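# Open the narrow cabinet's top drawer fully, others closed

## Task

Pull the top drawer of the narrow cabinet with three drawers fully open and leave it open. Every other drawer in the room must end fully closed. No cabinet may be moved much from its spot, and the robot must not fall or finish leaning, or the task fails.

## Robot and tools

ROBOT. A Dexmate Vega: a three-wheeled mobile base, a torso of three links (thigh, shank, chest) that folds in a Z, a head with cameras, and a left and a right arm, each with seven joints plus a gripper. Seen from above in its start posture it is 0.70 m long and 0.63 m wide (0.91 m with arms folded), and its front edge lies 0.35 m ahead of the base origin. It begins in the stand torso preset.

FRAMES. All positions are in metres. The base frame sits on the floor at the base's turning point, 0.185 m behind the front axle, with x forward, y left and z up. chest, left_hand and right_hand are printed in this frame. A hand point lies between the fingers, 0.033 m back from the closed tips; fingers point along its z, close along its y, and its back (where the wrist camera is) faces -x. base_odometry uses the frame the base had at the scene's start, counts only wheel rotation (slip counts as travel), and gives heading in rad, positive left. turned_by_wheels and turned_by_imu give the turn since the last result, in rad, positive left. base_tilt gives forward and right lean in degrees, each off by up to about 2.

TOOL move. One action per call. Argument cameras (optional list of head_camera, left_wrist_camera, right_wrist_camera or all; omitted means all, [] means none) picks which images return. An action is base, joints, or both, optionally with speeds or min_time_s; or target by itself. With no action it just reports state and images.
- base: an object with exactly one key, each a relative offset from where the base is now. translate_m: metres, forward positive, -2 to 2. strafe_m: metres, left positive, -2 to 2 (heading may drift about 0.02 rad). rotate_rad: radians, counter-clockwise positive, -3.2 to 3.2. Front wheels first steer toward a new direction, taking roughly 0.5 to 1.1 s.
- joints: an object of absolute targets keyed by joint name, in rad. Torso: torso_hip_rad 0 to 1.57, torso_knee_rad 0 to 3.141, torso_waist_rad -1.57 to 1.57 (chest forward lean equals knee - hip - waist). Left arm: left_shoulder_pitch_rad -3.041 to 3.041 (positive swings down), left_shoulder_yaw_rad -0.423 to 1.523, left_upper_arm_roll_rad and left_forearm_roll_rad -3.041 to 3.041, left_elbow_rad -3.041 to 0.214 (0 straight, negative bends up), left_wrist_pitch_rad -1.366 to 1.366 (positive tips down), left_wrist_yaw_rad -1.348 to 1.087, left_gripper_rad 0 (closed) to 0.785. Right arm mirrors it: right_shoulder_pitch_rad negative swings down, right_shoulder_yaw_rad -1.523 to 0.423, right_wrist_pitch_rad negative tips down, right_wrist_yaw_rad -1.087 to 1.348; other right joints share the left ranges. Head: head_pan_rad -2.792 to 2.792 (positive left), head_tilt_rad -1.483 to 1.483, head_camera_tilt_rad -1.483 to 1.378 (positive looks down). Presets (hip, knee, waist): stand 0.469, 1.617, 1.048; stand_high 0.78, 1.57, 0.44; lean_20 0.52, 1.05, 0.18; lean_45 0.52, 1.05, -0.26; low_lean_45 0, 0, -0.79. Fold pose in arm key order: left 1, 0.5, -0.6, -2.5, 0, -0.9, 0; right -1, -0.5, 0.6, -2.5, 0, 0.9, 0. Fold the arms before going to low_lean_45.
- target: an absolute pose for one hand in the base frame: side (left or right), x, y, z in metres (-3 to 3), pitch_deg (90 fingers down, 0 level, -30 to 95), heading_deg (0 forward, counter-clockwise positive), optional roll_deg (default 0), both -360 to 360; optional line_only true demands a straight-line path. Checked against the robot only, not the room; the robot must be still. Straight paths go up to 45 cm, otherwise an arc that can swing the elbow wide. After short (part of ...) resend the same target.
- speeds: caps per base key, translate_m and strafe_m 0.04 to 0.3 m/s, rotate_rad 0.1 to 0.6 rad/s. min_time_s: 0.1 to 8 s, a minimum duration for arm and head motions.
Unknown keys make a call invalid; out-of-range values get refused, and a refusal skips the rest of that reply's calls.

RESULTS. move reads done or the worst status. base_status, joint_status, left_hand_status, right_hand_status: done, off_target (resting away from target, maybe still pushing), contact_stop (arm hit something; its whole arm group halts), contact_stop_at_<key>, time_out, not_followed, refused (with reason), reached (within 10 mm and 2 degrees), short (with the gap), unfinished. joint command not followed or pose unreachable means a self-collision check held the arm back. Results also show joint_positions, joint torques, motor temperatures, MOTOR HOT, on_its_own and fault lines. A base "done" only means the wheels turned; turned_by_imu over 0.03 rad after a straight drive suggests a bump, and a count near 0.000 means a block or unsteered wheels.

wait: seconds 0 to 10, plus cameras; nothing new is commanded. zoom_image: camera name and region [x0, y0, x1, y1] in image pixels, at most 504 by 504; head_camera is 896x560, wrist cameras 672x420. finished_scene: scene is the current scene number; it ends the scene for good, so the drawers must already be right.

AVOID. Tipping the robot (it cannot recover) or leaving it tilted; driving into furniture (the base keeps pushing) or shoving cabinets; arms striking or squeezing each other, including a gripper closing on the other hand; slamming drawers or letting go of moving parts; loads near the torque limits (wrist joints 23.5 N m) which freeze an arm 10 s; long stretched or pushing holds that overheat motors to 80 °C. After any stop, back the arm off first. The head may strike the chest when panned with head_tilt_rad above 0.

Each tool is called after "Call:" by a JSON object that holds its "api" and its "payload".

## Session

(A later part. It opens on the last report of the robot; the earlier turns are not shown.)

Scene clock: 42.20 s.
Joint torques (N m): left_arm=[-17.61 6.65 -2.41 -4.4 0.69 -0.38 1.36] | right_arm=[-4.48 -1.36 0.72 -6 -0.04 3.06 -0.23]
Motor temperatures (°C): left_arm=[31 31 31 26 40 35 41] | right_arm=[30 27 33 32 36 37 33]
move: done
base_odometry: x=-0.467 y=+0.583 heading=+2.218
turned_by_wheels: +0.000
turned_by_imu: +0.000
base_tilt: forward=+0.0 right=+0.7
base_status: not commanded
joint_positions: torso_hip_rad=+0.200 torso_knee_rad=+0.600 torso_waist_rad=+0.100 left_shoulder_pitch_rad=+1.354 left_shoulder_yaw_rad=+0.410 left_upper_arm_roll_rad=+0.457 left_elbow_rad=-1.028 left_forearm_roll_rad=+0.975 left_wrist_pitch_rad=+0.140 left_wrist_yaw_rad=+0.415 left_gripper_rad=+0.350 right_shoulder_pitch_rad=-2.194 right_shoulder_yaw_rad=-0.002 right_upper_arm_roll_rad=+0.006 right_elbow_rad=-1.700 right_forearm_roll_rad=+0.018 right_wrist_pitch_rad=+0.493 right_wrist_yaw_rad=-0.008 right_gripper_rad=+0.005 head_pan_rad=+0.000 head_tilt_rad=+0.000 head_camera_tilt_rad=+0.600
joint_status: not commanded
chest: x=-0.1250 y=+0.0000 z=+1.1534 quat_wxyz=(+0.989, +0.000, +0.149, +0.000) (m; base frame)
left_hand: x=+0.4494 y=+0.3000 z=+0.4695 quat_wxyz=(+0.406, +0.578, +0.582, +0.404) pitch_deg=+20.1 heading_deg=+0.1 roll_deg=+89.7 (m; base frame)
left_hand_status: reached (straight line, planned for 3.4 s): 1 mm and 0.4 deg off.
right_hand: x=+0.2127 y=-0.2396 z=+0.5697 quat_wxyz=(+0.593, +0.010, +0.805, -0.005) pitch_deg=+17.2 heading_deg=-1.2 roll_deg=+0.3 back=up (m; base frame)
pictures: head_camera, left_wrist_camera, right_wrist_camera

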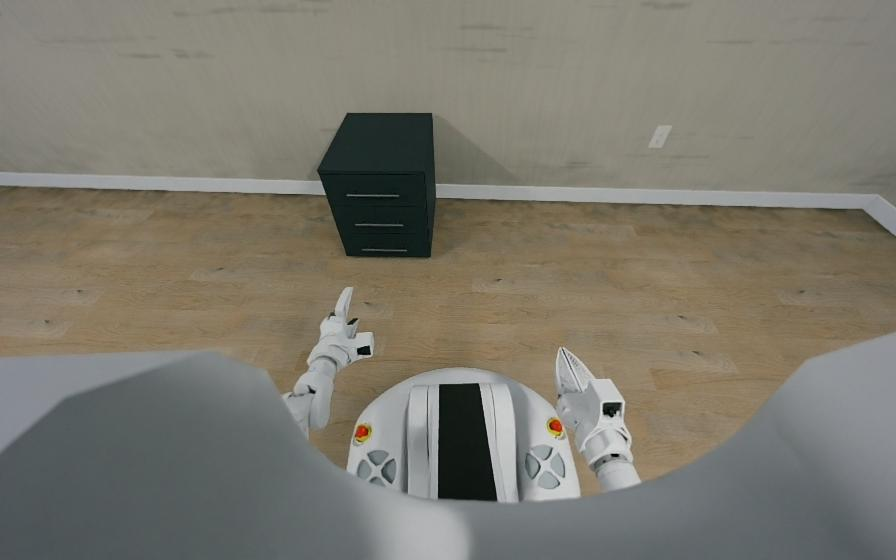

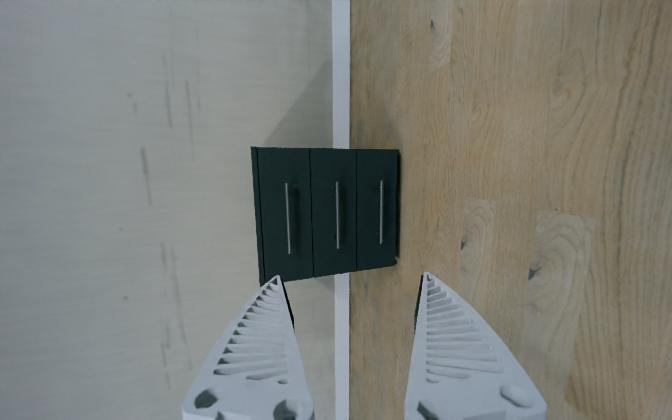

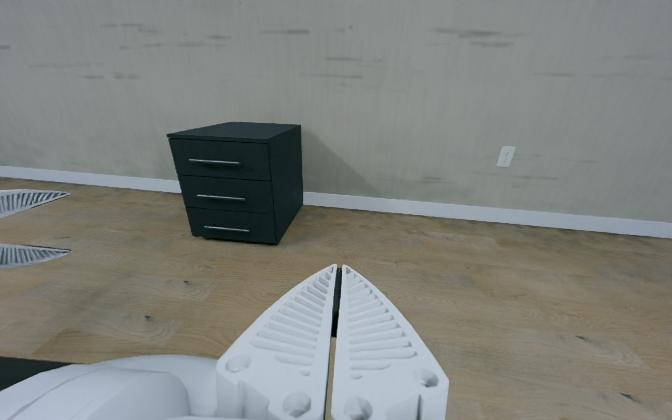

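Call:
{"api": "move", "payload": {"base": {"translate_m":0.42}, "cameras": ["head_camera","left_wrist_camera"]}}

Call:
{"api": "zoom_image", "payload": {"camera": "head_camera", "region": [250, 150, 550, 400]}}

Scene clock: 46.07 s.
Joint torques (N m): left_arm=[-16.53 6 -1.87 -4.46 0.54 -0.09 1.48] | right_arm=[-3.71 -1.06 0.29 -5.91 0.15 2.7 -0.25]
Motor temperatures (°C): left_arm=[31 31 31 26 40 35 41] | right_arm=[30 27 33 32 36 37 33]
move: done
base_odometry: x=-0.721 y=+0.918 heading=+2.217
turned_by_wheels: -0.001
turned_by_imu: +0.000
base_tilt: forward=+0.0 right=+0.8
base_status: done
joint_positions: torso_hip_rad=+0.200 torso_knee_rad=+0.600 torso_waist_rad=+0.100 left_shoulder_pitch_rad=+1.352 left_shoulder_yaw_rad=+0.411 left_upper_arm_roll_rad=+0.459 left_elbow_rad=-1.026 left_forearm_roll_rad=+0.979 left_wrist_pitch_rad=+0.141 left_wrist_yaw_rad=+0.417 left_gripper_rad=+0.350 right_shoulder_pitch_rad=-2.194 right_shoulder_yaw_rad=-0.002 right_upper_arm_roll_rad=+0.006 right_elbow_rad=-1.700 right_forearm_roll_rad=+0.018 right_wrist_pitch_rad=+0.493 right_wrist_yaw_rad=-0.008 right_gripper_rad=+0.005 head_pan_rad=+0.000 head_tilt_rad=+0.000 head_camera_tilt_rad=+0.600
joint_status: not commanded
chest: x=-0.1250 y=+0.0000 z=+1.1534 quat_wxyz=(+0.989, +0.000, +0.149, +0.000) (m; base frame)
left_hand: x=+0.4498 y=+0.3000 z=+0.4697 quat_wxyz=(+0.405, +0.579, +0.579, +0.405) pitch_deg=+20.0 heading_deg=+0.0 roll_deg=+90.0 (m; base frame)
right_hand: x=+0.2127 y=-0.2396 z=+0.5697 quat_wxyz=(+0.593, +0.010, +0.805, -0.005) pitch_deg=+17.2 heading_deg=-1.2 roll_deg=+0.3 back=up (m; base frame)
pictures: head_camera, left_wrist_camera

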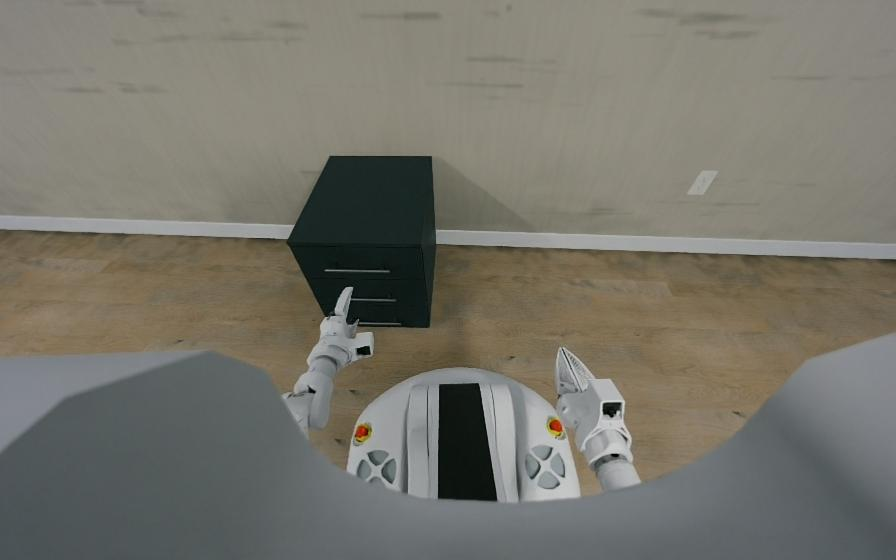

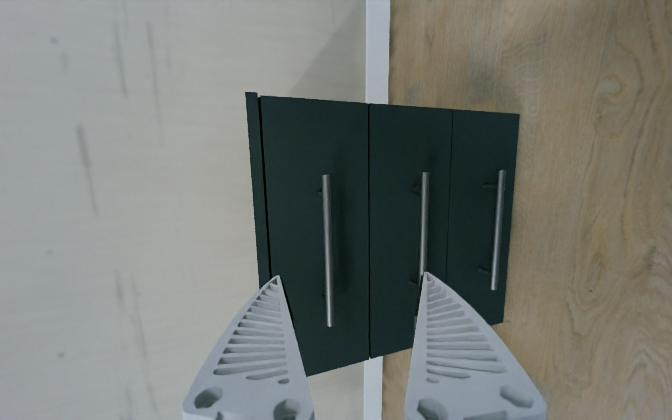

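Scaled by 1.680 from the camera's 896x560 image, which has a finer 960x600 frame.

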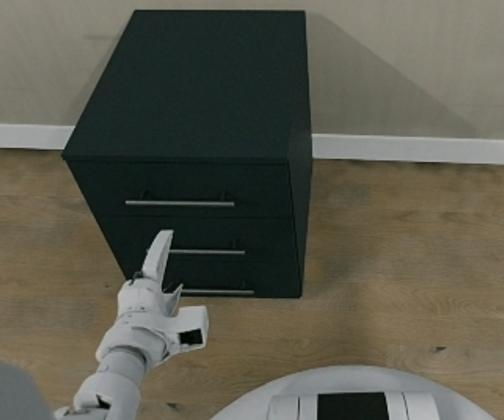

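Call:
{"api": "move", "payload": {"target": {"side":"left","x":0.45,"y":0.34,"z":0.42,"pitch_deg":20,"heading_deg":0,"roll_deg":90}, "cameras": []}}

Call:
{"api": "move", "payload": {"base": {"translate_m":0.1}, "cameras": ["head_camera","left_wrist_camera"]}}

Call:
{"api": "zoom_image", "payload": {"camera": "head_camera", "region": [250, 200, 500, 400]}}

Scene clock: 46.80 s.
Joint torques (N m): left_arm=[-16.36 6.93 -2.38 -2.34 0.44 0.67 1.5] | right_arm=[-3 -1.1 0.72 -5.05 0.18 3.3 -0.17]
Motor temperatures (°C): left_arm=[31 31 31 26 40 35 41] | right_arm=[30 27 33 32 36 37 33]
move: refused
base_odometry: x=-0.721 y=+0.918 heading=+2.217
turned_by_wheels: +0.000
turned_by_imu: +0.000
base_tilt: forward=+0.0 right=+0.8
base_status: not commanded
joint_positions: torso_hip_rad=+0.200 torso_knee_rad=+0.600 torso_waist_rad=+0.100 left_shoulder_pitch_rad=+1.352 left_shoulder_yaw_rad=+0.411 left_upper_arm_roll_rad=+0.459 left_elbow_rad=-1.026 left_forearm_roll_rad=+0.979 left_wrist_pitch_rad=+0.141 left_wrist_yaw_rad=+0.417 left_gripper_rad=+0.350 right_shoulder_pitch_rad=-2.194 right_shoulder_yaw_rad=-0.002 right_upper_arm_roll_rad=+0.006 right_elbow_rad=-1.700 right_forearm_roll_rad=+0.018 right_wrist_pitch_rad=+0.493 right_wrist_yaw_rad=-0.008 right_gripper_rad=+0.005 head_pan_rad=+0.000 head_tilt_rad=+0.000 head_camera_tilt_rad=+0.600
joint_status: not commanded
chest: x=-0.1250 y=+0.0000 z=+1.1534 quat_wxyz=(+0.989, +0.000, +0.149, +0.000) (m; base frame)
left_hand: x=+0.4498 y=+0.3000 z=+0.4697 quat_wxyz=(+0.405, +0.579, +0.579, +0.405) pitch_deg=+20.0 heading_deg=+0.0 roll_deg=+90.0 (m; base frame)
left_hand_status: refused: no posture of the arm gets there (out of reach): the closest leaves the hand 1.2 cm and 0 deg from the pose. Nothing moved.
right_hand: x=+0.2127 y=-0.2396 z=+0.5697 quat_wxyz=(+0.593, +0.010, +0.805, -0.005) pitch_deg=+17.2 heading_deg=-1.2 roll_deg=+0.3 back=up (m; base frame)
pictures: none
No camera images: "cameras" was empty.

not run: a stop came earlier in this reply.

Scaled by 2.016 from the camera's 896x560 image, which has a finer 960x600 frame.

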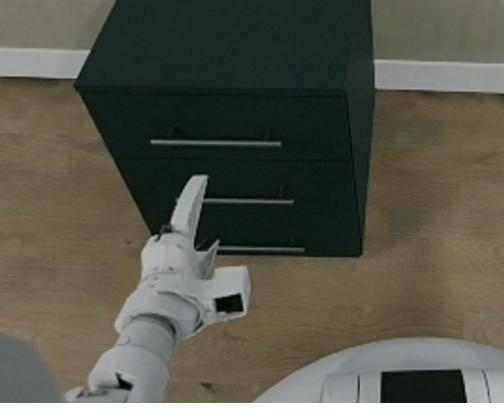

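Call:
{"api": "move", "payload": {"target": {"side":"left","x":0.42,"y":0.34,"z":0.42,"pitch_deg":20,"heading_deg":0,"roll_deg":90}, "cameras": []}}

Call:
{"api": "move", "payload": {"base": {"translate_m":0.12}, "cameras": ["head_camera","left_wrist_camera"]}}

Call:
{"api": "zoom_image", "payload": {"camera": "head_camera", "region": [250, 200, 500, 400]}}

Scene clock: 47.33 s.
Joint torques (N m): left_arm=[-14.44 5.78 -2.26 -4.91 0.81 -0.19 1.56] | right_arm=[-4.02 -0.83 0.5 -5.43 0.15 3.3 0.04]
Motor temperatures (°C): left_arm=[31 31 31 26 40 35 41] | right_arm=[30 27 33 32 36 37 33]
move: refused
base_odometry: x=-0.721 y=+0.918 heading=+2.217
turned_by_wheels: +0.000
turned_by_imu: +0.000
base_tilt: forward=+0.1 right=+0.8
base_status: not commanded
joint_positions: torso_hip_rad=+0.200 torso_knee_rad=+0.600 torso_waist_rad=+0.100 left_shoulder_pitch_rad=+1.352 left_shoulder_yaw_rad=+0.411 left_upper_arm_roll_rad=+0.459 left_elbow_rad=-1.026 left_forearm_roll_rad=+0.979 left_wrist_pitch_rad=+0.141 left_wrist_yaw_rad=+0.417 left_gripper_rad=+0.350 right_shoulder_pitch_rad=-2.194 right_shoulder_yaw_rad=-0.002 right_upper_arm_roll_rad=+0.006 right_elbow_rad=-1.700 right_forearm_roll_rad=+0.018 right_wrist_pitch_rad=+0.493 right_wrist_yaw_rad=-0.008 right_gripper_rad=+0.005 head_pan_rad=+0.000 head_tilt_rad=+0.000 head_camera_tilt_rad=+0.600
joint_status: not commanded
chest: x=-0.1250 y=+0.0000 z=+1.1534 quat_wxyz=(+0.989, +0.000, +0.149, +0.000) (m; base frame)
left_hand: x=+0.4498 y=+0.3000 z=+0.4697 quat_wxyz=(+0.405, +0.579, +0.579, +0.405) pitch_deg=+20.0 heading_deg=+0.0 roll_deg=+90.0 (m; base frame)
left_hand_status: refused: no posture of the arm gets there (out of reach): the closest leaves the hand 0.2 cm and 0 deg from the pose. Nothing moved.
right_hand: x=+0.2127 y=-0.2396 z=+0.5697 quat_wxyz=(+0.593, +0.010, +0.805, -0.005) pitch_deg=+17.2 heading_deg=-1.2 roll_deg=+0.3 back=up (m; base frame)
pictures: none
No camera images: "cameras" was empty.

not run: a stop came earlier in this reply.

Scaled by 2.016 from the camera's 896x560 image, which has a finer 960x600 frame.

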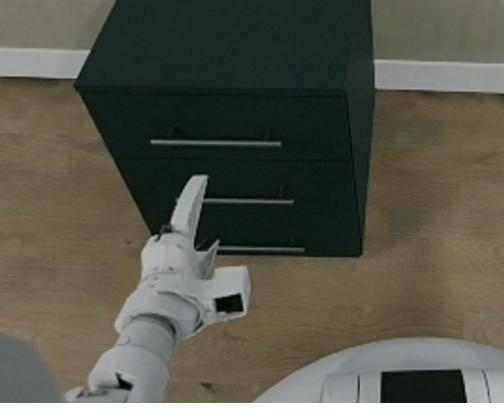

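Call:
{"api": "move", "payload": {"joints": {"torso_hip_rad":0.1,"torso_knee_rad":0.4,"torso_waist_rad":0.0}, "cameras": []}}

Call:
{"api": "move", "payload": {"target": {"side":"left","x":0.44,"y":0.34,"z":0.42,"pitch_deg":20,"heading_deg":0,"roll_deg":90}, "cameras": []}}

Call:
{"api": "move", "payload": {"base": {"translate_m":0.1}, "cameras": ["head_camera","left_wrist_camera"]}}

Call:
{"api": "zoom_image", "payload": {"camera": "head_camera", "region": [250, 200, 500, 400]}}

Scene clock: 49.67 s.
Joint torques (N m): left_arm=[-15.56 6.16 -2.62 -4.42 0.42 0.13 1.37] | right_arm=[-3.96 -1.44 0.61 -6.47 0.12 2.41 -0.04]
Motor temperatures (°C): left_arm=[31 31 31 26 40 35 41] | right_arm=[30 27 33 32 36 37 33]
move: done
base_odometry: x=-0.721 y=+0.918 heading=+2.217
turned_by_wheels: +0.000
turned_by_imu: +0.000
base_tilt: forward=+0.0 right=+0.8
base_status: not commanded
joint_positions: torso_hip_rad=+0.100 torso_knee_rad=+0.400 torso_waist_rad=+0.000 left_shoulder_pitch_rad=+1.352 left_shoulder_yaw_rad=+0.411 left_upper_arm_roll_rad=+0.459 left_elbow_rad=-1.026 left_forearm_roll_rad=+0.979 left_wrist_pitch_rad=+0.141 left_wrist_yaw_rad=+0.417 left_gripper_rad=+0.350 right_shoulder_pitch_rad=-2.194 right_shoulder_yaw_rad=-0.002 right_upper_arm_roll_rad=+0.006 right_elbow_rad=-1.700 right_forearm_roll_rad=+0.018 right_wrist_pitch_rad=+0.493 right_wrist_yaw_rad=-0.008 right_gripper_rad=+0.005 head_pan_rad=+0.000 head_tilt_rad=+0.000 head_camera_tilt_rad=+0.600
joint_status: all done
chest: x=-0.1341 y=+0.0000 z=+1.0806 quat_wxyz=(+0.989, +0.000, +0.149, +0.000) (m; base frame)
left_hand: x=+0.4407 y=+0.3000 z=+0.3970 quat_wxyz=(+0.405, +0.579, +0.579, +0.405) pitch_deg=+20.0 heading_deg=+0.0 roll_deg=+90.0 (m; base frame)
right_hand: x=+0.2036 y=-0.2396 z=+0.4969 quat_wxyz=(+0.593, +0.010, +0.805, -0.005) pitch_deg=+17.2 heading_deg=-1.2 roll_deg=+0.3 back=up (m; base frame)
pictures: none
No camera images: "cameras" was empty.

Scene clock: 51.47 s.
Joint torques (N m): left_arm=[-6.56 6.29 -10.22 -5.91 0.1 -0.98 0.83] | right_arm=[-3.29 -1.78 0.39 -6.15 0.17 3.09 -0.1]
Motor temperatures (°C): left_arm=[31 31 31 26 40 35 41] | right_arm=[30 27 33 32 36 37 33]
move: done
base_odometry: x=-0.721 y=+0.918 heading=+2.217
turned_by_wheels: +0.000
turned_by_imu: +0.000
base_tilt: forward=+0.0 right=+0.8
base_status: not commanded
joint_positions: torso_hip_rad=+0.100 torso_knee_rad=+0.400 torso_waist_rad=+0.000 left_shoulder_pitch_rad=+1.411 left_shoulder_yaw_rad=+0.508 left_upper_arm_roll_rad=+0.401 left_elbow_rad=-1.139 left_forearm_roll_rad=+0.942 left_wrist_pitch_rad=+0.107 left_wrist_yaw_rad=+0.363 left_gripper_rad=+0.350 right_shoulder_pitch_rad=-2.194 right_shoulder_yaw_rad=-0.002 right_upper_arm_roll_rad=+0.006 right_elbow_rad=-1.700 right_forearm_roll_rad=+0.018 right_wrist_pitch_rad=+0.493 right_wrist_yaw_rad=-0.008 right_gripper_rad=+0.005 head_pan_rad=+0.000 head_tilt_rad=+0.000 head_camera_tilt_rad=+0.600
joint_status: not commanded
chest: x=-0.1341 y=+0.0000 z=+1.0806 quat_wxyz=(+0.989, +0.000, +0.149, +0.000) (m; base frame)
left_hand: x=+0.4400 y=+0.3387 z=+0.4191 quat_wxyz=(+0.406, +0.579, +0.579, +0.406) pitch_deg=+20.0 heading_deg=+0.0 roll_deg=+90.0 (m; base frame)
left_hand_status: reached (straight line, planned for 0.7 s): 2 mm and 0.0 deg off.
right_hand: x=+0.2036 y=-0.2396 z=+0.4969 quat_wxyz=(+0.593, +0.010, +0.805, -0.005) pitch_deg=+17.2 heading_deg=-1.2 roll_deg=+0.3 back=up (m; base frame)
pictures: none
No camera images: "cameras" was empty.

Scene clock: 53.10 s.
Joint torques (N m): left_arm=[-7.54 8.1 -9.7 -5.64 0.14 0.38 0.61] | right_arm=[-3.71 -2.34 0.75 -6.5 0.17 3.12 0]
Motor temperatures (°C): left_arm=[31 31 31 26 40 35 41] | right_arm=[30 27 33 32 36 37 33]
move: done
base_odometry: x=-0.781 y=+0.998 heading=+2.217
turned_by_wheels: -0.001
turned_by_imu: -0.001
base_tilt: forward=+0.0 right=+0.8
base_status: done
joint_positions: torso_hip_rad=+0.100 torso_knee_rad=+0.400 torso_waist_rad=+0.000 left_shoulder_pitch_rad=+1.413 left_shoulder_yaw_rad=+0.511 left_upper_arm_roll_rad=+0.400 left_elbow_rad=-1.142 left_forearm_roll_rad=+0.941 left_wrist_pitch_rad=+0.105 left_wrist_yaw_rad=+0.361 left_gripper_rad=+0.350 right_shoulder_pitch_rad=-2.194 right_shoulder_yaw_rad=-0.002 right_upper_arm_roll_rad=+0.006 right_elbow_rad=-1.700 right_forearm_roll_rad=+0.018 right_wrist_pitch_rad=+0.493 right_wrist_yaw_rad=-0.008 right_gripper_rad=+0.005 head_pan_rad=+0.000 head_tilt_rad=+0.000 head_camera_tilt_rad=+0.600
joint_status: not commanded
chest: x=-0.1341 y=+0.0000 z=+1.0806 quat_wxyz=(+0.989, +0.000, +0.149, +0.000) (m; base frame)
left_hand: x=+0.4400 y=+0.3398 z=+0.4198 quat_wxyz=(+0.406, +0.579, +0.579, +0.405) pitch_deg=+20.0 heading_deg=+0.0 roll_deg=+90.0 (m; base frame)
right_hand: x=+0.2036 y=-0.2396 z=+0.4969 quat_wxyz=(+0.593, +0.010, +0.805, -0.005) pitch_deg=+17.2 heading_deg=-1.2 roll_deg=+0.3 back=up (m; base frame)
pictures: head_camera, left_wrist_camera

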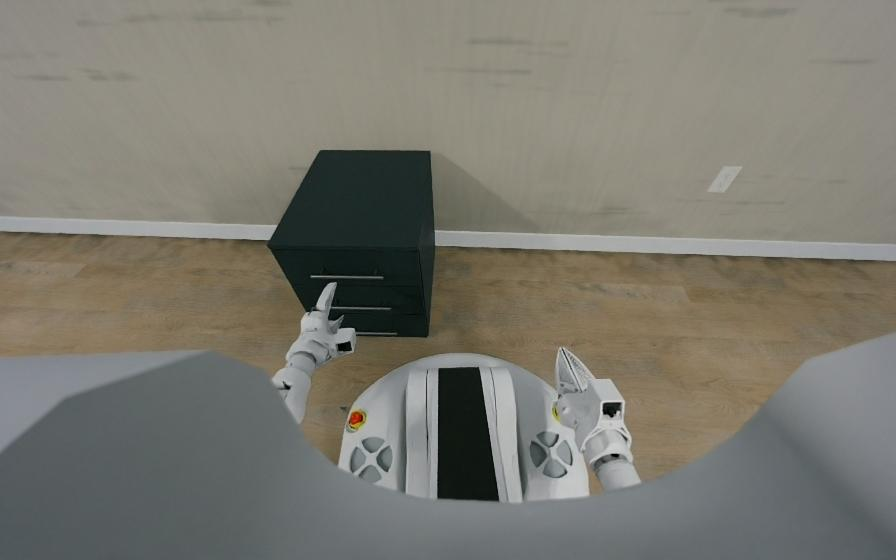

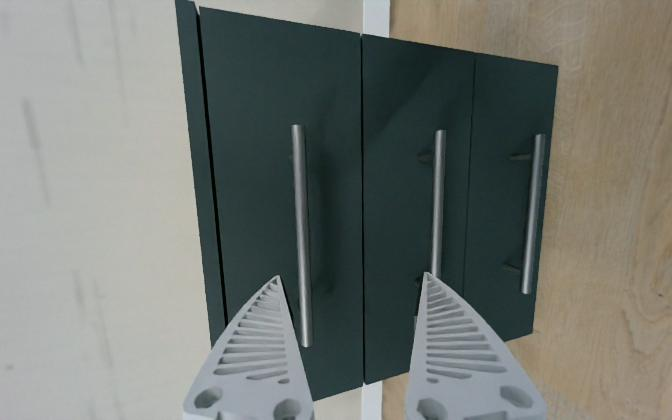

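Scaled by 2.016 from the camera's 896x560 image, which has a finer 960x600 frame.

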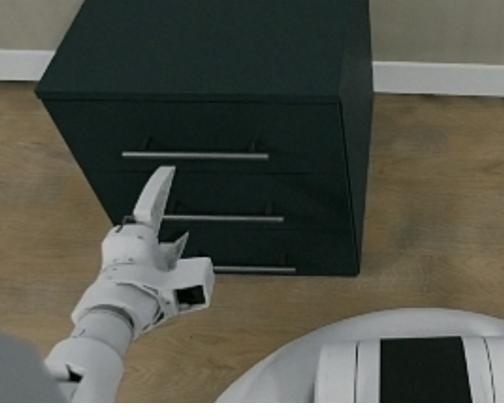

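Call:
{"api": "move", "payload": {"base": {"translate_m":0.088}, "speeds": {"translate_m":0.1}, "cameras": ["left_wrist_camera"]}}

Call:
{"api": "move", "payload": {"joints": {"left_gripper_rad":0.0}, "cameras": ["head_camera","left_wrist_camera"]}}

Call:
{"api": "zoom_image", "payload": {"camera": "head_camera", "region": [250, 200, 500, 400]}}

Scene clock: 55.07 s.
Joint torques (N m): left_arm=[-15.73 6.86 -9.12 -5.51 -0.04 -0.15 -0.62] | right_arm=[-4.2 -1.92 0.11 -7.44 0.04 3.23 -0.09]
Motor temperatures (°C): left_arm=[31 31 31 26 40 35 41] | right_arm=[30 27 33 32 36 37 33]
move: done
base_odometry: x=-0.834 y=+1.068 heading=+2.216
turned_by_wheels: +0.000
turned_by_imu: +0.000
base_tilt: forward=+0.0 right=+0.7
base_status: done
joint_positions: torso_hip_rad=+0.100 torso_knee_rad=+0.400 torso_waist_rad=+0.000 left_shoulder_pitch_rad=+1.413 left_shoulder_yaw_rad=+0.511 left_upper_arm_roll_rad=+0.399 left_elbow_rad=-1.142 left_forearm_roll_rad=+0.941 left_wrist_pitch_rad=+0.105 left_wrist_yaw_rad=+0.362 left_gripper_rad=+0.350 right_shoulder_pitch_rad=-2.194 right_shoulder_yaw_rad=-0.002 right_upper_arm_roll_rad=+0.006 right_elbow_rad=-1.700 right_forearm_roll_rad=+0.018 right_wrist_pitch_rad=+0.493 right_wrist_yaw_rad=-0.008 right_gripper_rad=+0.005 head_pan_rad=+0.000 head_tilt_rad=+0.000 head_camera_tilt_rad=+0.600
joint_status: not commanded
chest: x=-0.1342 y=+0.0000 z=+1.0806 quat_wxyz=(+0.989, +0.000, +0.149, +0.000) (m; base frame)
left_hand: x=+0.4398 y=+0.3399 z=+0.4199 quat_wxyz=(+0.406, +0.579, +0.579, +0.406) pitch_deg=+20.0 heading_deg=+0.0 roll_deg=-90.0 (m; base frame)
right_hand: x=+0.2036 y=-0.2396 z=+0.4969 quat_wxyz=(+0.593, +0.010, +0.805, -0.005) pitch_deg=+17.2 heading_deg=-1.2 roll_deg=+0.3 back=up (m; base frame)
pictures: left_wrist_camera

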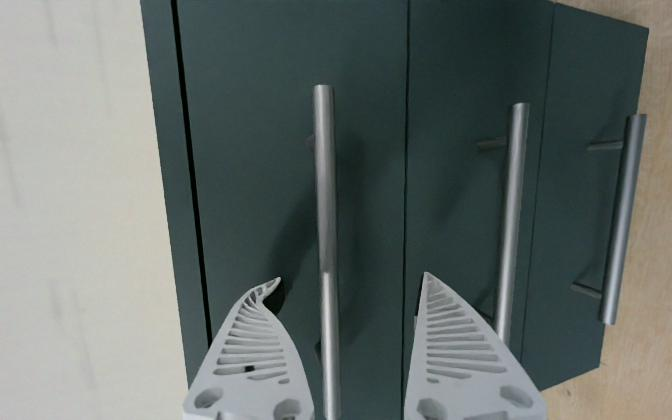

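Scene clock: 56.03 s.
Joint torques (N m): left_arm=[1.49 5.78 0.83 4.54 -0.57 -0.7 -3.83] | right_arm=[-2.84 -0.75 0.77 -5.8 0.05 3.24 -0.09]
Motor temperatures (°C): left_arm=[31 31 31 26 40 35 41] | right_arm=[30 27 33 32 36 37 33]
move: done
base_odometry: x=-0.834 y=+1.068 heading=+2.216
turned_by_wheels: +0.000
turned_by_imu: -0.001
base_tilt: forward=+0.0 right=+0.8
base_status: not commanded
joint_positions: torso_hip_rad=+0.100 torso_knee_rad=+0.400 torso_waist_rad=+0.000 left_shoulder_pitch_rad=+1.413 left_shoulder_yaw_rad=+0.511 left_upper_arm_roll_rad=+0.399 left_elbow_rad=-1.143 left_forearm_roll_rad=+0.941 left_wrist_pitch_rad=+0.105 left_wrist_yaw_rad=+0.363 left_gripper_rad=+0.000 right_shoulder_pitch_rad=-2.194 right_shoulder_yaw_rad=-0.002 right_upper_arm_roll_rad=+0.006 right_elbow_rad=-1.700 right_forearm_roll_rad=+0.018 right_wrist_pitch_rad=+0.493 right_wrist_yaw_rad=-0.008 right_gripper_rad=+0.005 head_pan_rad=+0.000 head_tilt_rad=+0.000 head_camera_tilt_rad=+0.600
joint_status: all done
chest: x=-0.1343 y=+0.0000 z=+1.0806 quat_wxyz=(+0.989, +0.000, +0.149, +0.000) (m; base frame)
left_hand: x=+0.4408 y=+0.3400 z=+0.4214 quat_wxyz=(+0.407, +0.579, +0.579, +0.406) pitch_deg=+19.8 heading_deg=+0.0 roll_deg=+90.0 (m; base frame)
right_hand: x=+0.2036 y=-0.2396 z=+0.4970 quat_wxyz=(+0.593, +0.010, +0.805, -0.005) pitch_deg=+17.2 heading_deg=-1.2 roll_deg=+0.3 back=up (m; base frame)
pictures: head_camera, left_wrist_camera

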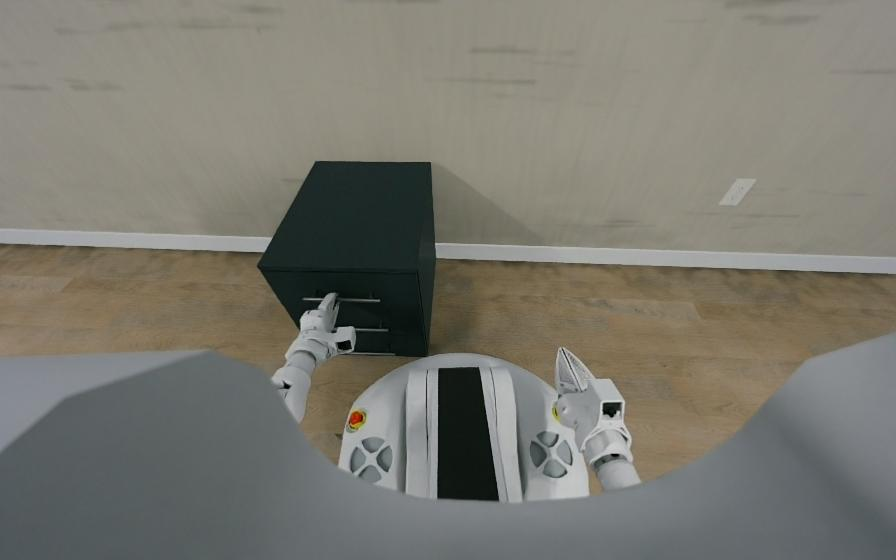

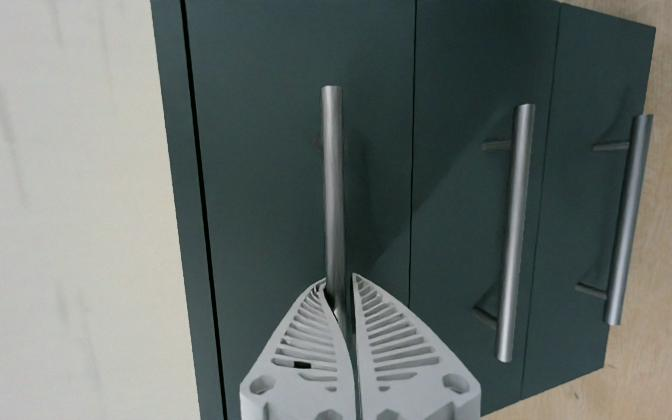

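Scaled by 2.016 from the camera's 896x560 image, which has a finer 960x600 frame.

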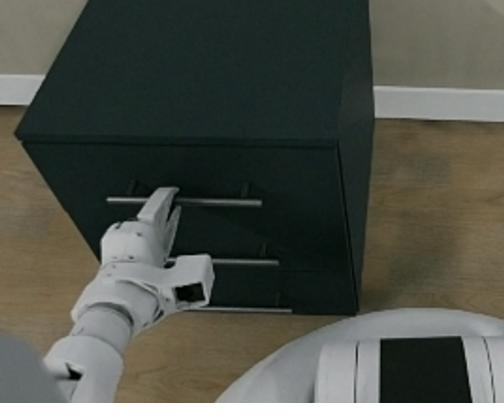

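Call:
{"api": "move", "payload": {"base": {"translate_m":-0.15}, "speeds": {"translate_m":0.08}, "cameras": ["head_camera","left_wrist_camera"]}}

Scene clock: 58.90 s.
Joint torques (N m): left_arm=[6.31 2.43 2.1 2.42 -0.15 -1.67 -4.01] | right_arm=[-3.81 -2.6 0.09 -5.91 -0.04 2.63 -0.13]
Motor temperatures (°C): left_arm=[31 31 31 26 40 35 41] | right_arm=[30 27 33 32 36 37 33]
move: done
base_odometry: x=-0.744 y=+0.949 heading=+2.217
turned_by_wheels: +0.001
turned_by_imu: +0.003
base_tilt: forward=+0.0 right=+0.7
base_status: done
joint_positions: torso_hip_rad=+0.100 torso_knee_rad=+0.400 torso_waist_rad=+0.000 left_shoulder_pitch_rad=+1.412 left_shoulder_yaw_rad=+0.512 left_upper_arm_roll_rad=+0.399 left_elbow_rad=-1.143 left_forearm_roll_rad=+0.941 left_wrist_pitch_rad=+0.106 left_wrist_yaw_rad=+0.363 left_gripper_rad=+0.000 right_shoulder_pitch_rad=-2.194 right_shoulder_yaw_rad=-0.002 right_upper_arm_roll_rad=+0.006 right_elbow_rad=-1.700 right_forearm_roll_rad=+0.018 right_wrist_pitch_rad=+0.493 right_wrist_yaw_rad=-0.008 right_gripper_rad=+0.005 head_pan_rad=+0.000 head_tilt_rad=+0.000 head_camera_tilt_rad=+0.600
joint_status: not commanded
chest: x=-0.1344 y=+0.0000 z=+1.0806 quat_wxyz=(+0.989, +0.000, +0.149, +0.000) (m; base frame)
left_hand: x=+0.4409 y=+0.3404 z=+0.4216 quat_wxyz=(+0.406, +0.578, +0.579, +0.407) pitch_deg=+19.8 heading_deg=+0.0 roll_deg=-90.0 (m; base frame)
right_hand: x=+0.2036 y=-0.2396 z=+0.4970 quat_wxyz=(+0.593, +0.010, +0.805, -0.005) pitch_deg=+17.2 heading_deg=-1.2 roll_deg=+0.3 back=up (m; base frame)
pictures: head_camera, left_wrist_camera

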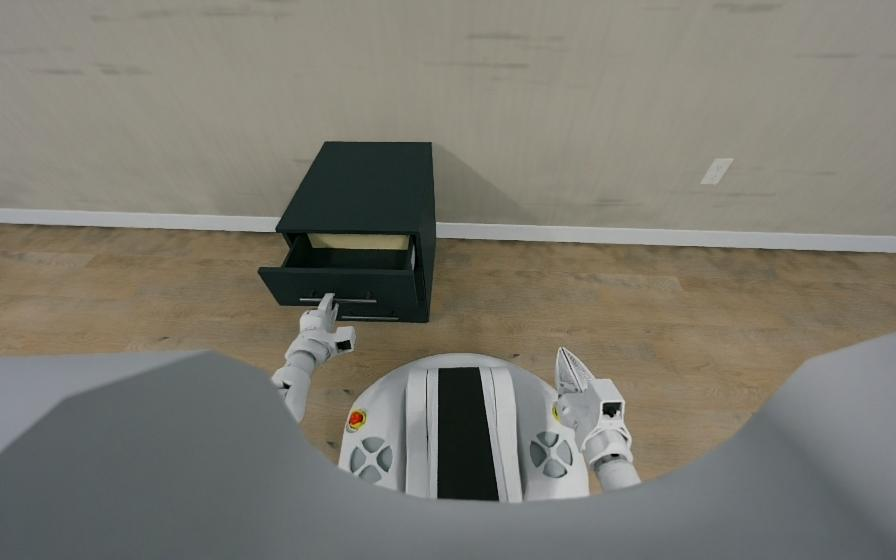

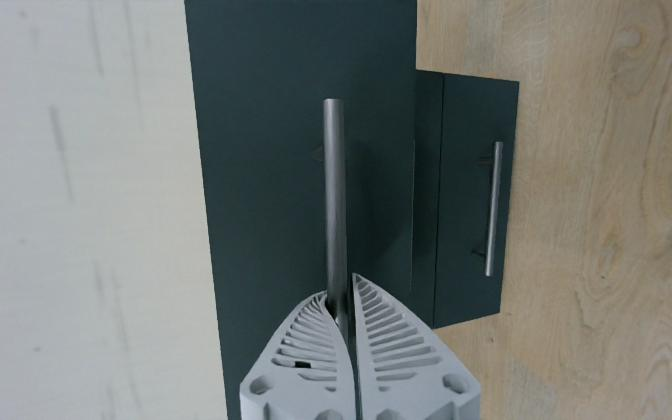

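Opening. Continue until the stop.

Call:
{"api": "move", "payload": {"base": {"translate_m":-0.15}, "speeds": {"translate_m":0.08}, "cameras": ["head_camera"]}}

Call:
{"api": "move", "payload": {"base": {"translate_m":-0.06}, "speeds": {"translate_m":0.05}, "cameras": ["head_camera","left_wrist_camera"]}}

Call:
{"api": "move", "payload": {"base": {"translate_m":-0.05}, "speeds": {"translate_m":0.05}, "cameras": ["head_camera","left_wrist_camera"]}}

Scene clock: 61.80 s.
Joint torques (N m): left_arm=[6.82 0.48 4.97 -0.02 0.25 -3.54 -3.99] | right_arm=[-3.76 -0.78 0.47 -6.78 0.1 3.02 0.06]
Motor temperatures (°C): left_arm=[31 31 31 26 40 35 41] | right_arm=[30 27 33 32 36 37 33]
move: done
base_odometry: x=-0.654 y=+0.829 heading=+2.216
turned_by_wheels: -0.001
turned_by_imu: -0.003
base_tilt: forward=+0.0 right=+0.8
base_status: done
joint_positions: torso_hip_rad=+0.100 torso_knee_rad=+0.400 torso_waist_rad=+0.000 left_shoulder_pitch_rad=+1.412 left_shoulder_yaw_rad=+0.512 left_upper_arm_roll_rad=+0.398 left_elbow_rad=-1.143 left_forearm_roll_rad=+0.941 left_wrist_pitch_rad=+0.106 left_wrist_yaw_rad=+0.363 left_gripper_rad=+0.000 right_shoulder_pitch_rad=-2.194 right_shoulder_yaw_rad=-0.002 right_upper_arm_roll_rad=+0.006 right_elbow_rad=-1.700 right_forearm_roll_rad=+0.018 right_wrist_pitch_rad=+0.493 right_wrist_yaw_rad=-0.008 right_gripper_rad=+0.005 head_pan_rad=+0.000 head_tilt_rad=+0.000 head_camera_tilt_rad=+0.600
joint_status: not commanded
chest: x=-0.1344 y=+0.0000 z=+1.0806 quat_wxyz=(+0.989, +0.000, +0.149, +0.000) (m; base frame)
left_hand: x=+0.4409 y=+0.3408 z=+0.4216 quat_wxyz=(+0.406, +0.578, +0.579, +0.407) pitch_deg=+19.8 heading_deg=+0.1 roll_deg=-90.0 (m; base frame)
right_hand: x=+0.2036 y=-0.2396 z=+0.4970 quat_wxyz=(+0.593, +0.010, +0.805, -0.005) pitch_deg=+17.2 heading_deg=-1.2 roll_deg=+0.3 back=up (m; base frame)
pictures: head_camera

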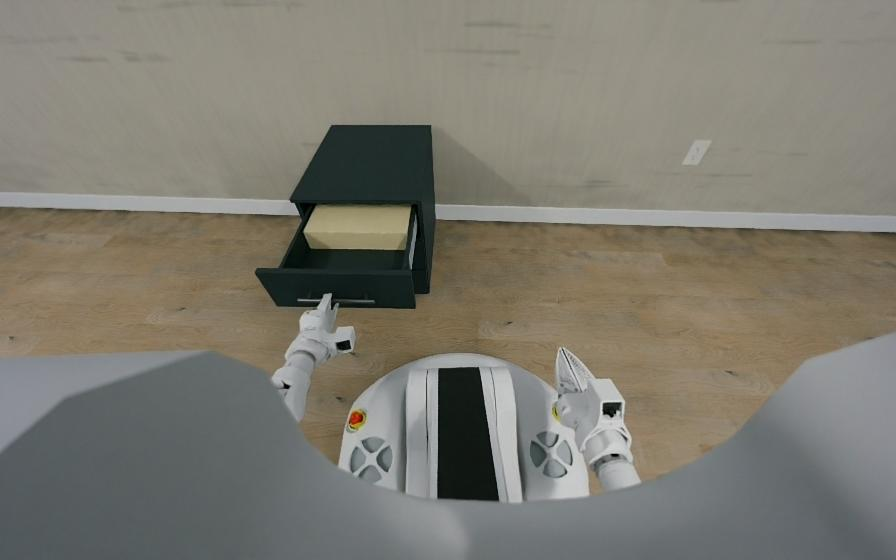

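Scene clock: 63.63 s.
Joint torques (N m): left_arm=[5.75 -0.11 5.75 2.06 0.22 -2.4 -4.11] | right_arm=[-3.99 -1.64 0.87 -6.31 0.09 2.91 0.02]
Motor temperatures (°C): left_arm=[31 31 31 26 40 35 42] | right_arm=[30 27 33 32 36 37 33]
move: done
base_odometry: x=-0.618 y=+0.781 heading=+2.215
turned_by_wheels: -0.001
turned_by_imu: -0.001
base_tilt: forward=+0.0 right=+0.8
base_status: done
joint_positions: torso_hip_rad=+0.100 torso_knee_rad=+0.400 torso_waist_rad=+0.000 left_shoulder_pitch_rad=+1.412 left_shoulder_yaw_rad=+0.512 left_upper_arm_roll_rad=+0.398 left_elbow_rad=-1.143 left_forearm_roll_rad=+0.941 left_wrist_pitch_rad=+0.106 left_wrist_yaw_rad=+0.363 left_gripper_rad=+0.000 right_shoulder_pitch_rad=-2.194 right_shoulder_yaw_rad=-0.002 right_upper_arm_roll_rad=+0.006 right_elbow_rad=-1.700 right_forearm_roll_rad=+0.018 right_wrist_pitch_rad=+0.493 right_wrist_yaw_rad=-0.008 right_gripper_rad=+0.005 head_pan_rad=+0.000 head_tilt_rad=+0.000 head_camera_tilt_rad=+0.600
joint_status: not commanded
chest: x=-0.1344 y=+0.0000 z=+1.0806 quat_wxyz=(+0.989, +0.000, +0.149, +0.000) (m; base frame)
left_hand: x=+0.4409 y=+0.3408 z=+0.4216 quat_wxyz=(+0.406, +0.578, +0.579, +0.407) pitch_deg=+19.8 heading_deg=+0.1 roll_deg=-90.0 (m; base frame)
right_hand: x=+0.2036 y=-0.2396 z=+0.4970 quat_wxyz=(+0.593, +0.010, +0.805, -0.005) pitch_deg=+17.2 heading_deg=-1.2 roll_deg=+0.3 back=up (m; base frame)
pictures: head_camera, left_wrist_camera

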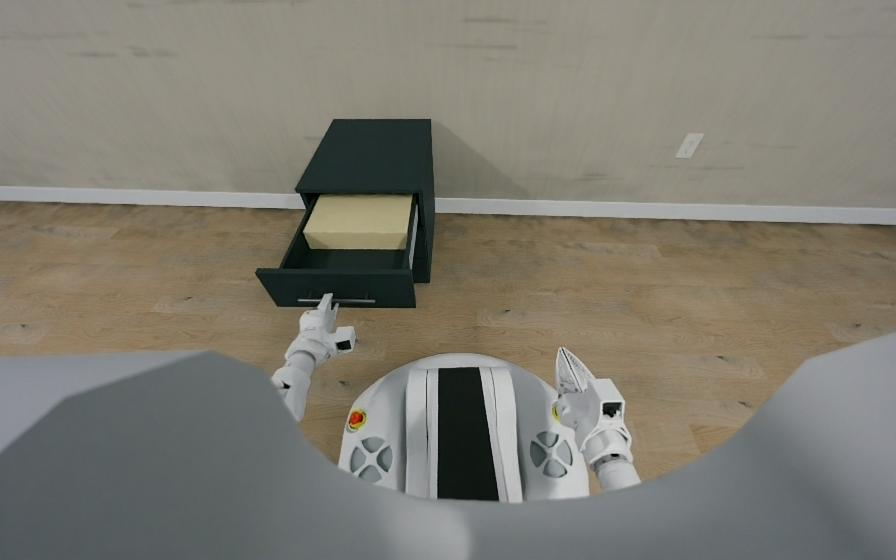

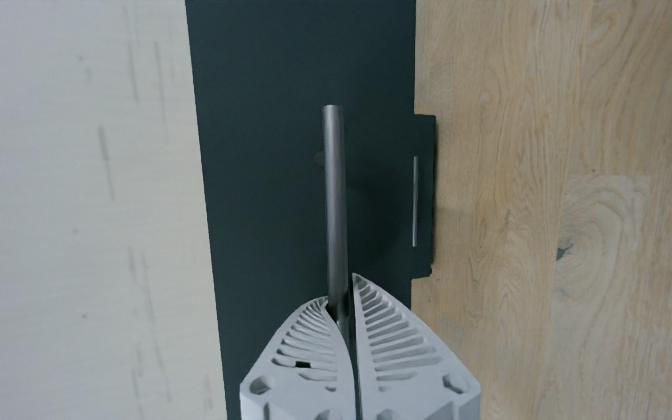

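Scene clock: 65.33 s.
Joint torques (N m): left_arm=[14.9 1.15 5.91 5.94 -0.85 -0.12 -4.93] | right_arm=[-3.5 -1.46 0.65 -6.7 0.13 2.88 0.04]
Motor temperatures (°C): left_arm=[31 31 31 26 40 35 42] | right_arm=[30 27 33 32 36 37 33]
move: done
base_odometry: x=-0.588 y=+0.741 heading=+2.213
turned_by_wheels: -0.001
turned_by_imu: -0.001
base_tilt: forward=+0.0 right=+0.8
base_status: done
joint_positions: torso_hip_rad=+0.100 torso_knee_rad=+0.400 torso_waist_rad=+0.000 left_shoulder_pitch_rad=+1.412 left_shoulder_yaw_rad=+0.512 left_upper_arm_roll_rad=+0.398 left_elbow_rad=-1.143 left_forearm_roll_rad=+0.941 left_wrist_pitch_rad=+0.105 left_wrist_yaw_rad=+0.364 left_gripper_rad=+0.000 right_shoulder_pitch_rad=-2.194 right_shoulder_yaw_rad=-0.002 right_upper_arm_roll_rad=+0.006 right_elbow_rad=-1.700 right_forearm_roll_rad=+0.018 right_wrist_pitch_rad=+0.493 right_wrist_yaw_rad=-0.008 right_gripper_rad=+0.005 head_pan_rad=+0.000 head_tilt_rad=+0.000 head_camera_tilt_rad=+0.600
joint_status: not commanded
chest: x=-0.1344 y=+0.0000 z=+1.0806 quat_wxyz=(+0.989, +0.000, +0.149, +0.000) (m; base frame)
left_hand: x=+0.4413 y=+0.3402 z=+0.4221 quat_wxyz=(+0.407, +0.578, +0.578, +0.407) pitch_deg=+19.7 heading_deg=+0.0 roll_deg=-90.0 (m; base frame)
right_hand: x=+0.2036 y=-0.2396 z=+0.4970 quat_wxyz=(+0.593, +0.010, +0.805, -0.005) pitch_deg=+17.2 heading_deg=-1.2 roll_deg=+0.3 back=up (m; base frame)
pictures: head_camera, left_wrist_camera

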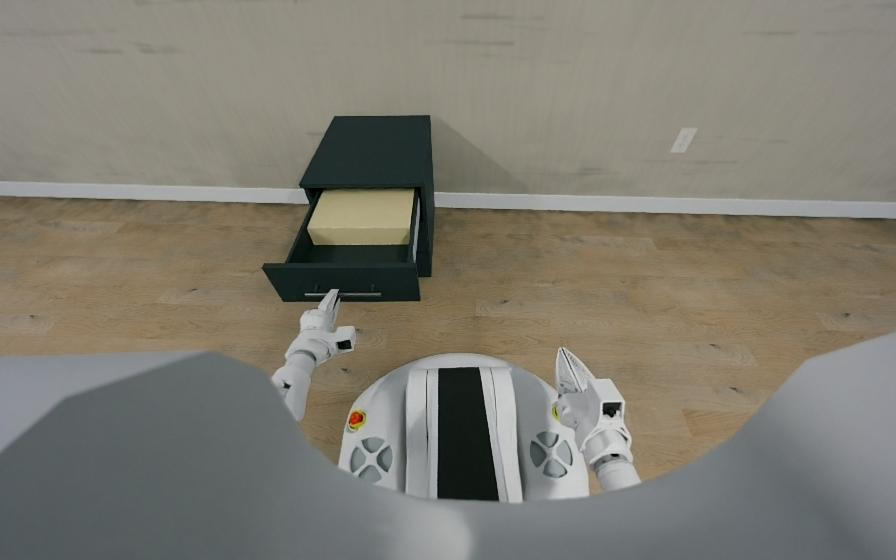

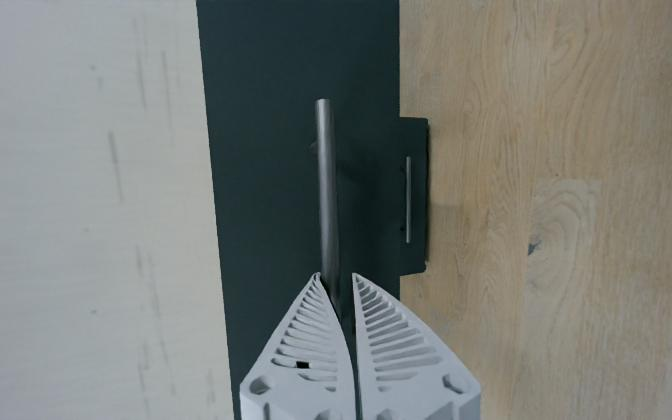

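Call:
{"api": "move", "payload": {"joints": {"left_gripper_rad":0.35}, "cameras": []}}

Call:
{"api": "move", "payload": {"base": {"translate_m":-0.15}, "cameras": ["head_camera"]}}

Call:
{"api": "finished_scene", "payload": {"scene": 1}}

Scene clock: 66.60 s.
Joint torques (N m): left_arm=[-5.44 2.47 -3.86 -4.26 -0.15 -0.23 0.65] | right_arm=[-3.06 -0.64 -0.07 -6.53 0.17 3.11 -0.12]
Motor temperatures (°C): left_arm=[31 31 31 26 40 35 42] | right_arm=[30 27 33 32 36 37 33]
move: done
base_odometry: x=-0.588 y=+0.741 heading=+2.213
turned_by_wheels: +0.000
turned_by_imu: +0.000
base_tilt: forward=+0.0 right=+0.7
base_status: not commanded
joint_positions: torso_hip_rad=+0.100 torso_knee_rad=+0.400 torso_waist_rad=+0.000 left_shoulder_pitch_rad=+1.413 left_shoulder_yaw_rad=+0.512 left_upper_arm_roll_rad=+0.399 left_elbow_rad=-1.142 left_forearm_roll_rad=+0.941 left_wrist_pitch_rad=+0.105 left_wrist_yaw_rad=+0.361 left_gripper_rad=+0.350 right_shoulder_pitch_rad=-2.194 right_shoulder_yaw_rad=-0.002 right_upper_arm_roll_rad=+0.006 right_elbow_rad=-1.700 right_forearm_roll_rad=+0.018 right_wrist_pitch_rad=+0.493 right_wrist_yaw_rad=-0.008 right_gripper_rad=+0.005 head_pan_rad=+0.000 head_tilt_rad=+0.000 head_camera_tilt_rad=+0.600
joint_status: all done
chest: x=-0.1342 y=+0.0000 z=+1.0806 quat_wxyz=(+0.989, +0.000, +0.149, +0.000) (m; base frame)
left_hand: x=+0.4401 y=+0.3402 z=+0.4201 quat_wxyz=(+0.406, +0.579, +0.579, +0.406) pitch_deg=+20.0 heading_deg=+0.0 roll_deg=-90.0 (m; base frame)
right_hand: x=+0.2036 y=-0.2396 z=+0.4969 quat_wxyz=(+0.593, +0.010, +0.805, -0.005) pitch_deg=+17.2 heading_deg=-1.2 roll_deg=+0.3 back=up (m; base frame)
pictures: none
No camera images: "cameras" was empty.

Scene clock: 68.57 s.
Joint torques (N m): left_arm=[-7.4 3.55 -3.6 -4.09 -0.03 -0.13 1.14] | right_arm=[-5.03 -1.2 0.34 -6.6 0.1 3.06 -0.03]
Motor temperatures (°C): left_arm=[31 31 31 26 40 35 42] | right_arm=[30 27 33 32 36 37 33]
move: done
base_odometry: x=-0.498 y=+0.620 heading=+2.212
turned_by_wheels: -0.001
turned_by_imu: -0.001
base_tilt: forward=+0.0 right=+0.7
base_status: done
joint_positions: torso_hip_rad=+0.100 torso_knee_rad=+0.400 torso_waist_rad=+0.000 left_shoulder_pitch_rad=+1.413 left_shoulder_yaw_rad=+0.512 left_upper_arm_roll_rad=+0.399 left_elbow_rad=-1.142 left_forearm_roll_rad=+0.941 left_wrist_pitch_rad=+0.105 left_wrist_yaw_rad=+0.361 left_gripper_rad=+0.350 right_shoulder_pitch_rad=-2.194 right_shoulder_yaw_rad=-0.002 right_upper_arm_roll_rad=+0.006 right_elbow_rad=-1.700 right_forearm_roll_rad=+0.018 right_wrist_pitch_rad=+0.493 right_wrist_yaw_rad=-0.008 right_gripper_rad=+0.005 head_pan_rad=+0.000 head_tilt_rad=+0.000 head_camera_tilt_rad=+0.600
joint_status: not commanded
chest: x=-0.1341 y=+0.0000 z=+1.0806 quat_wxyz=(+0.989, +0.000, +0.149, +0.000) (m; base frame)
left_hand: x=+0.4400 y=+0.3402 z=+0.4200 quat_wxyz=(+0.406, +0.579, +0.579, +0.406) pitch_deg=+20.0 heading_deg=+0.0 roll_deg=-90.0 (m; base frame)
right_hand: x=+0.2036 y=-0.2396 z=+0.4969 quat_wxyz=(+0.593, +0.010, +0.805, -0.005) pitch_deg=+17.2 heading_deg=-1.2 roll_deg=+0.3 back=up (m; base frame)
pictures: head_camera

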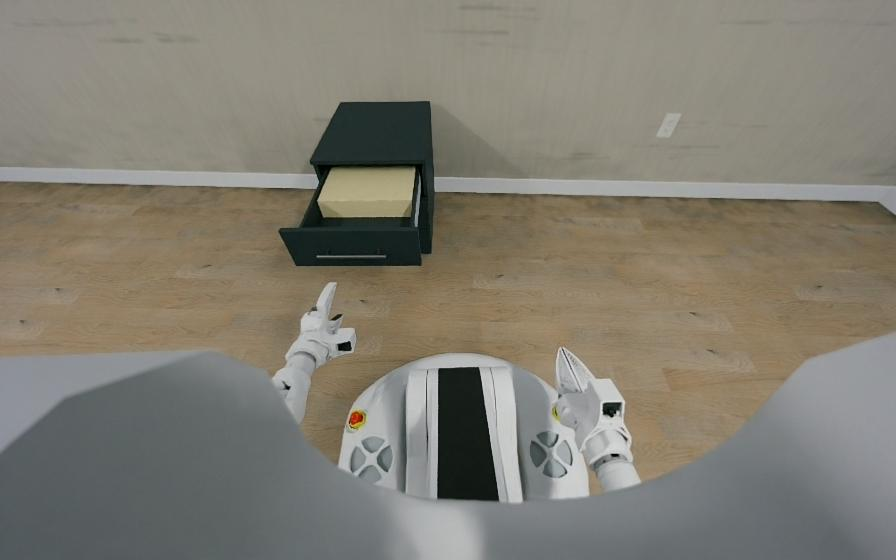

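The scene is finished: the task was done.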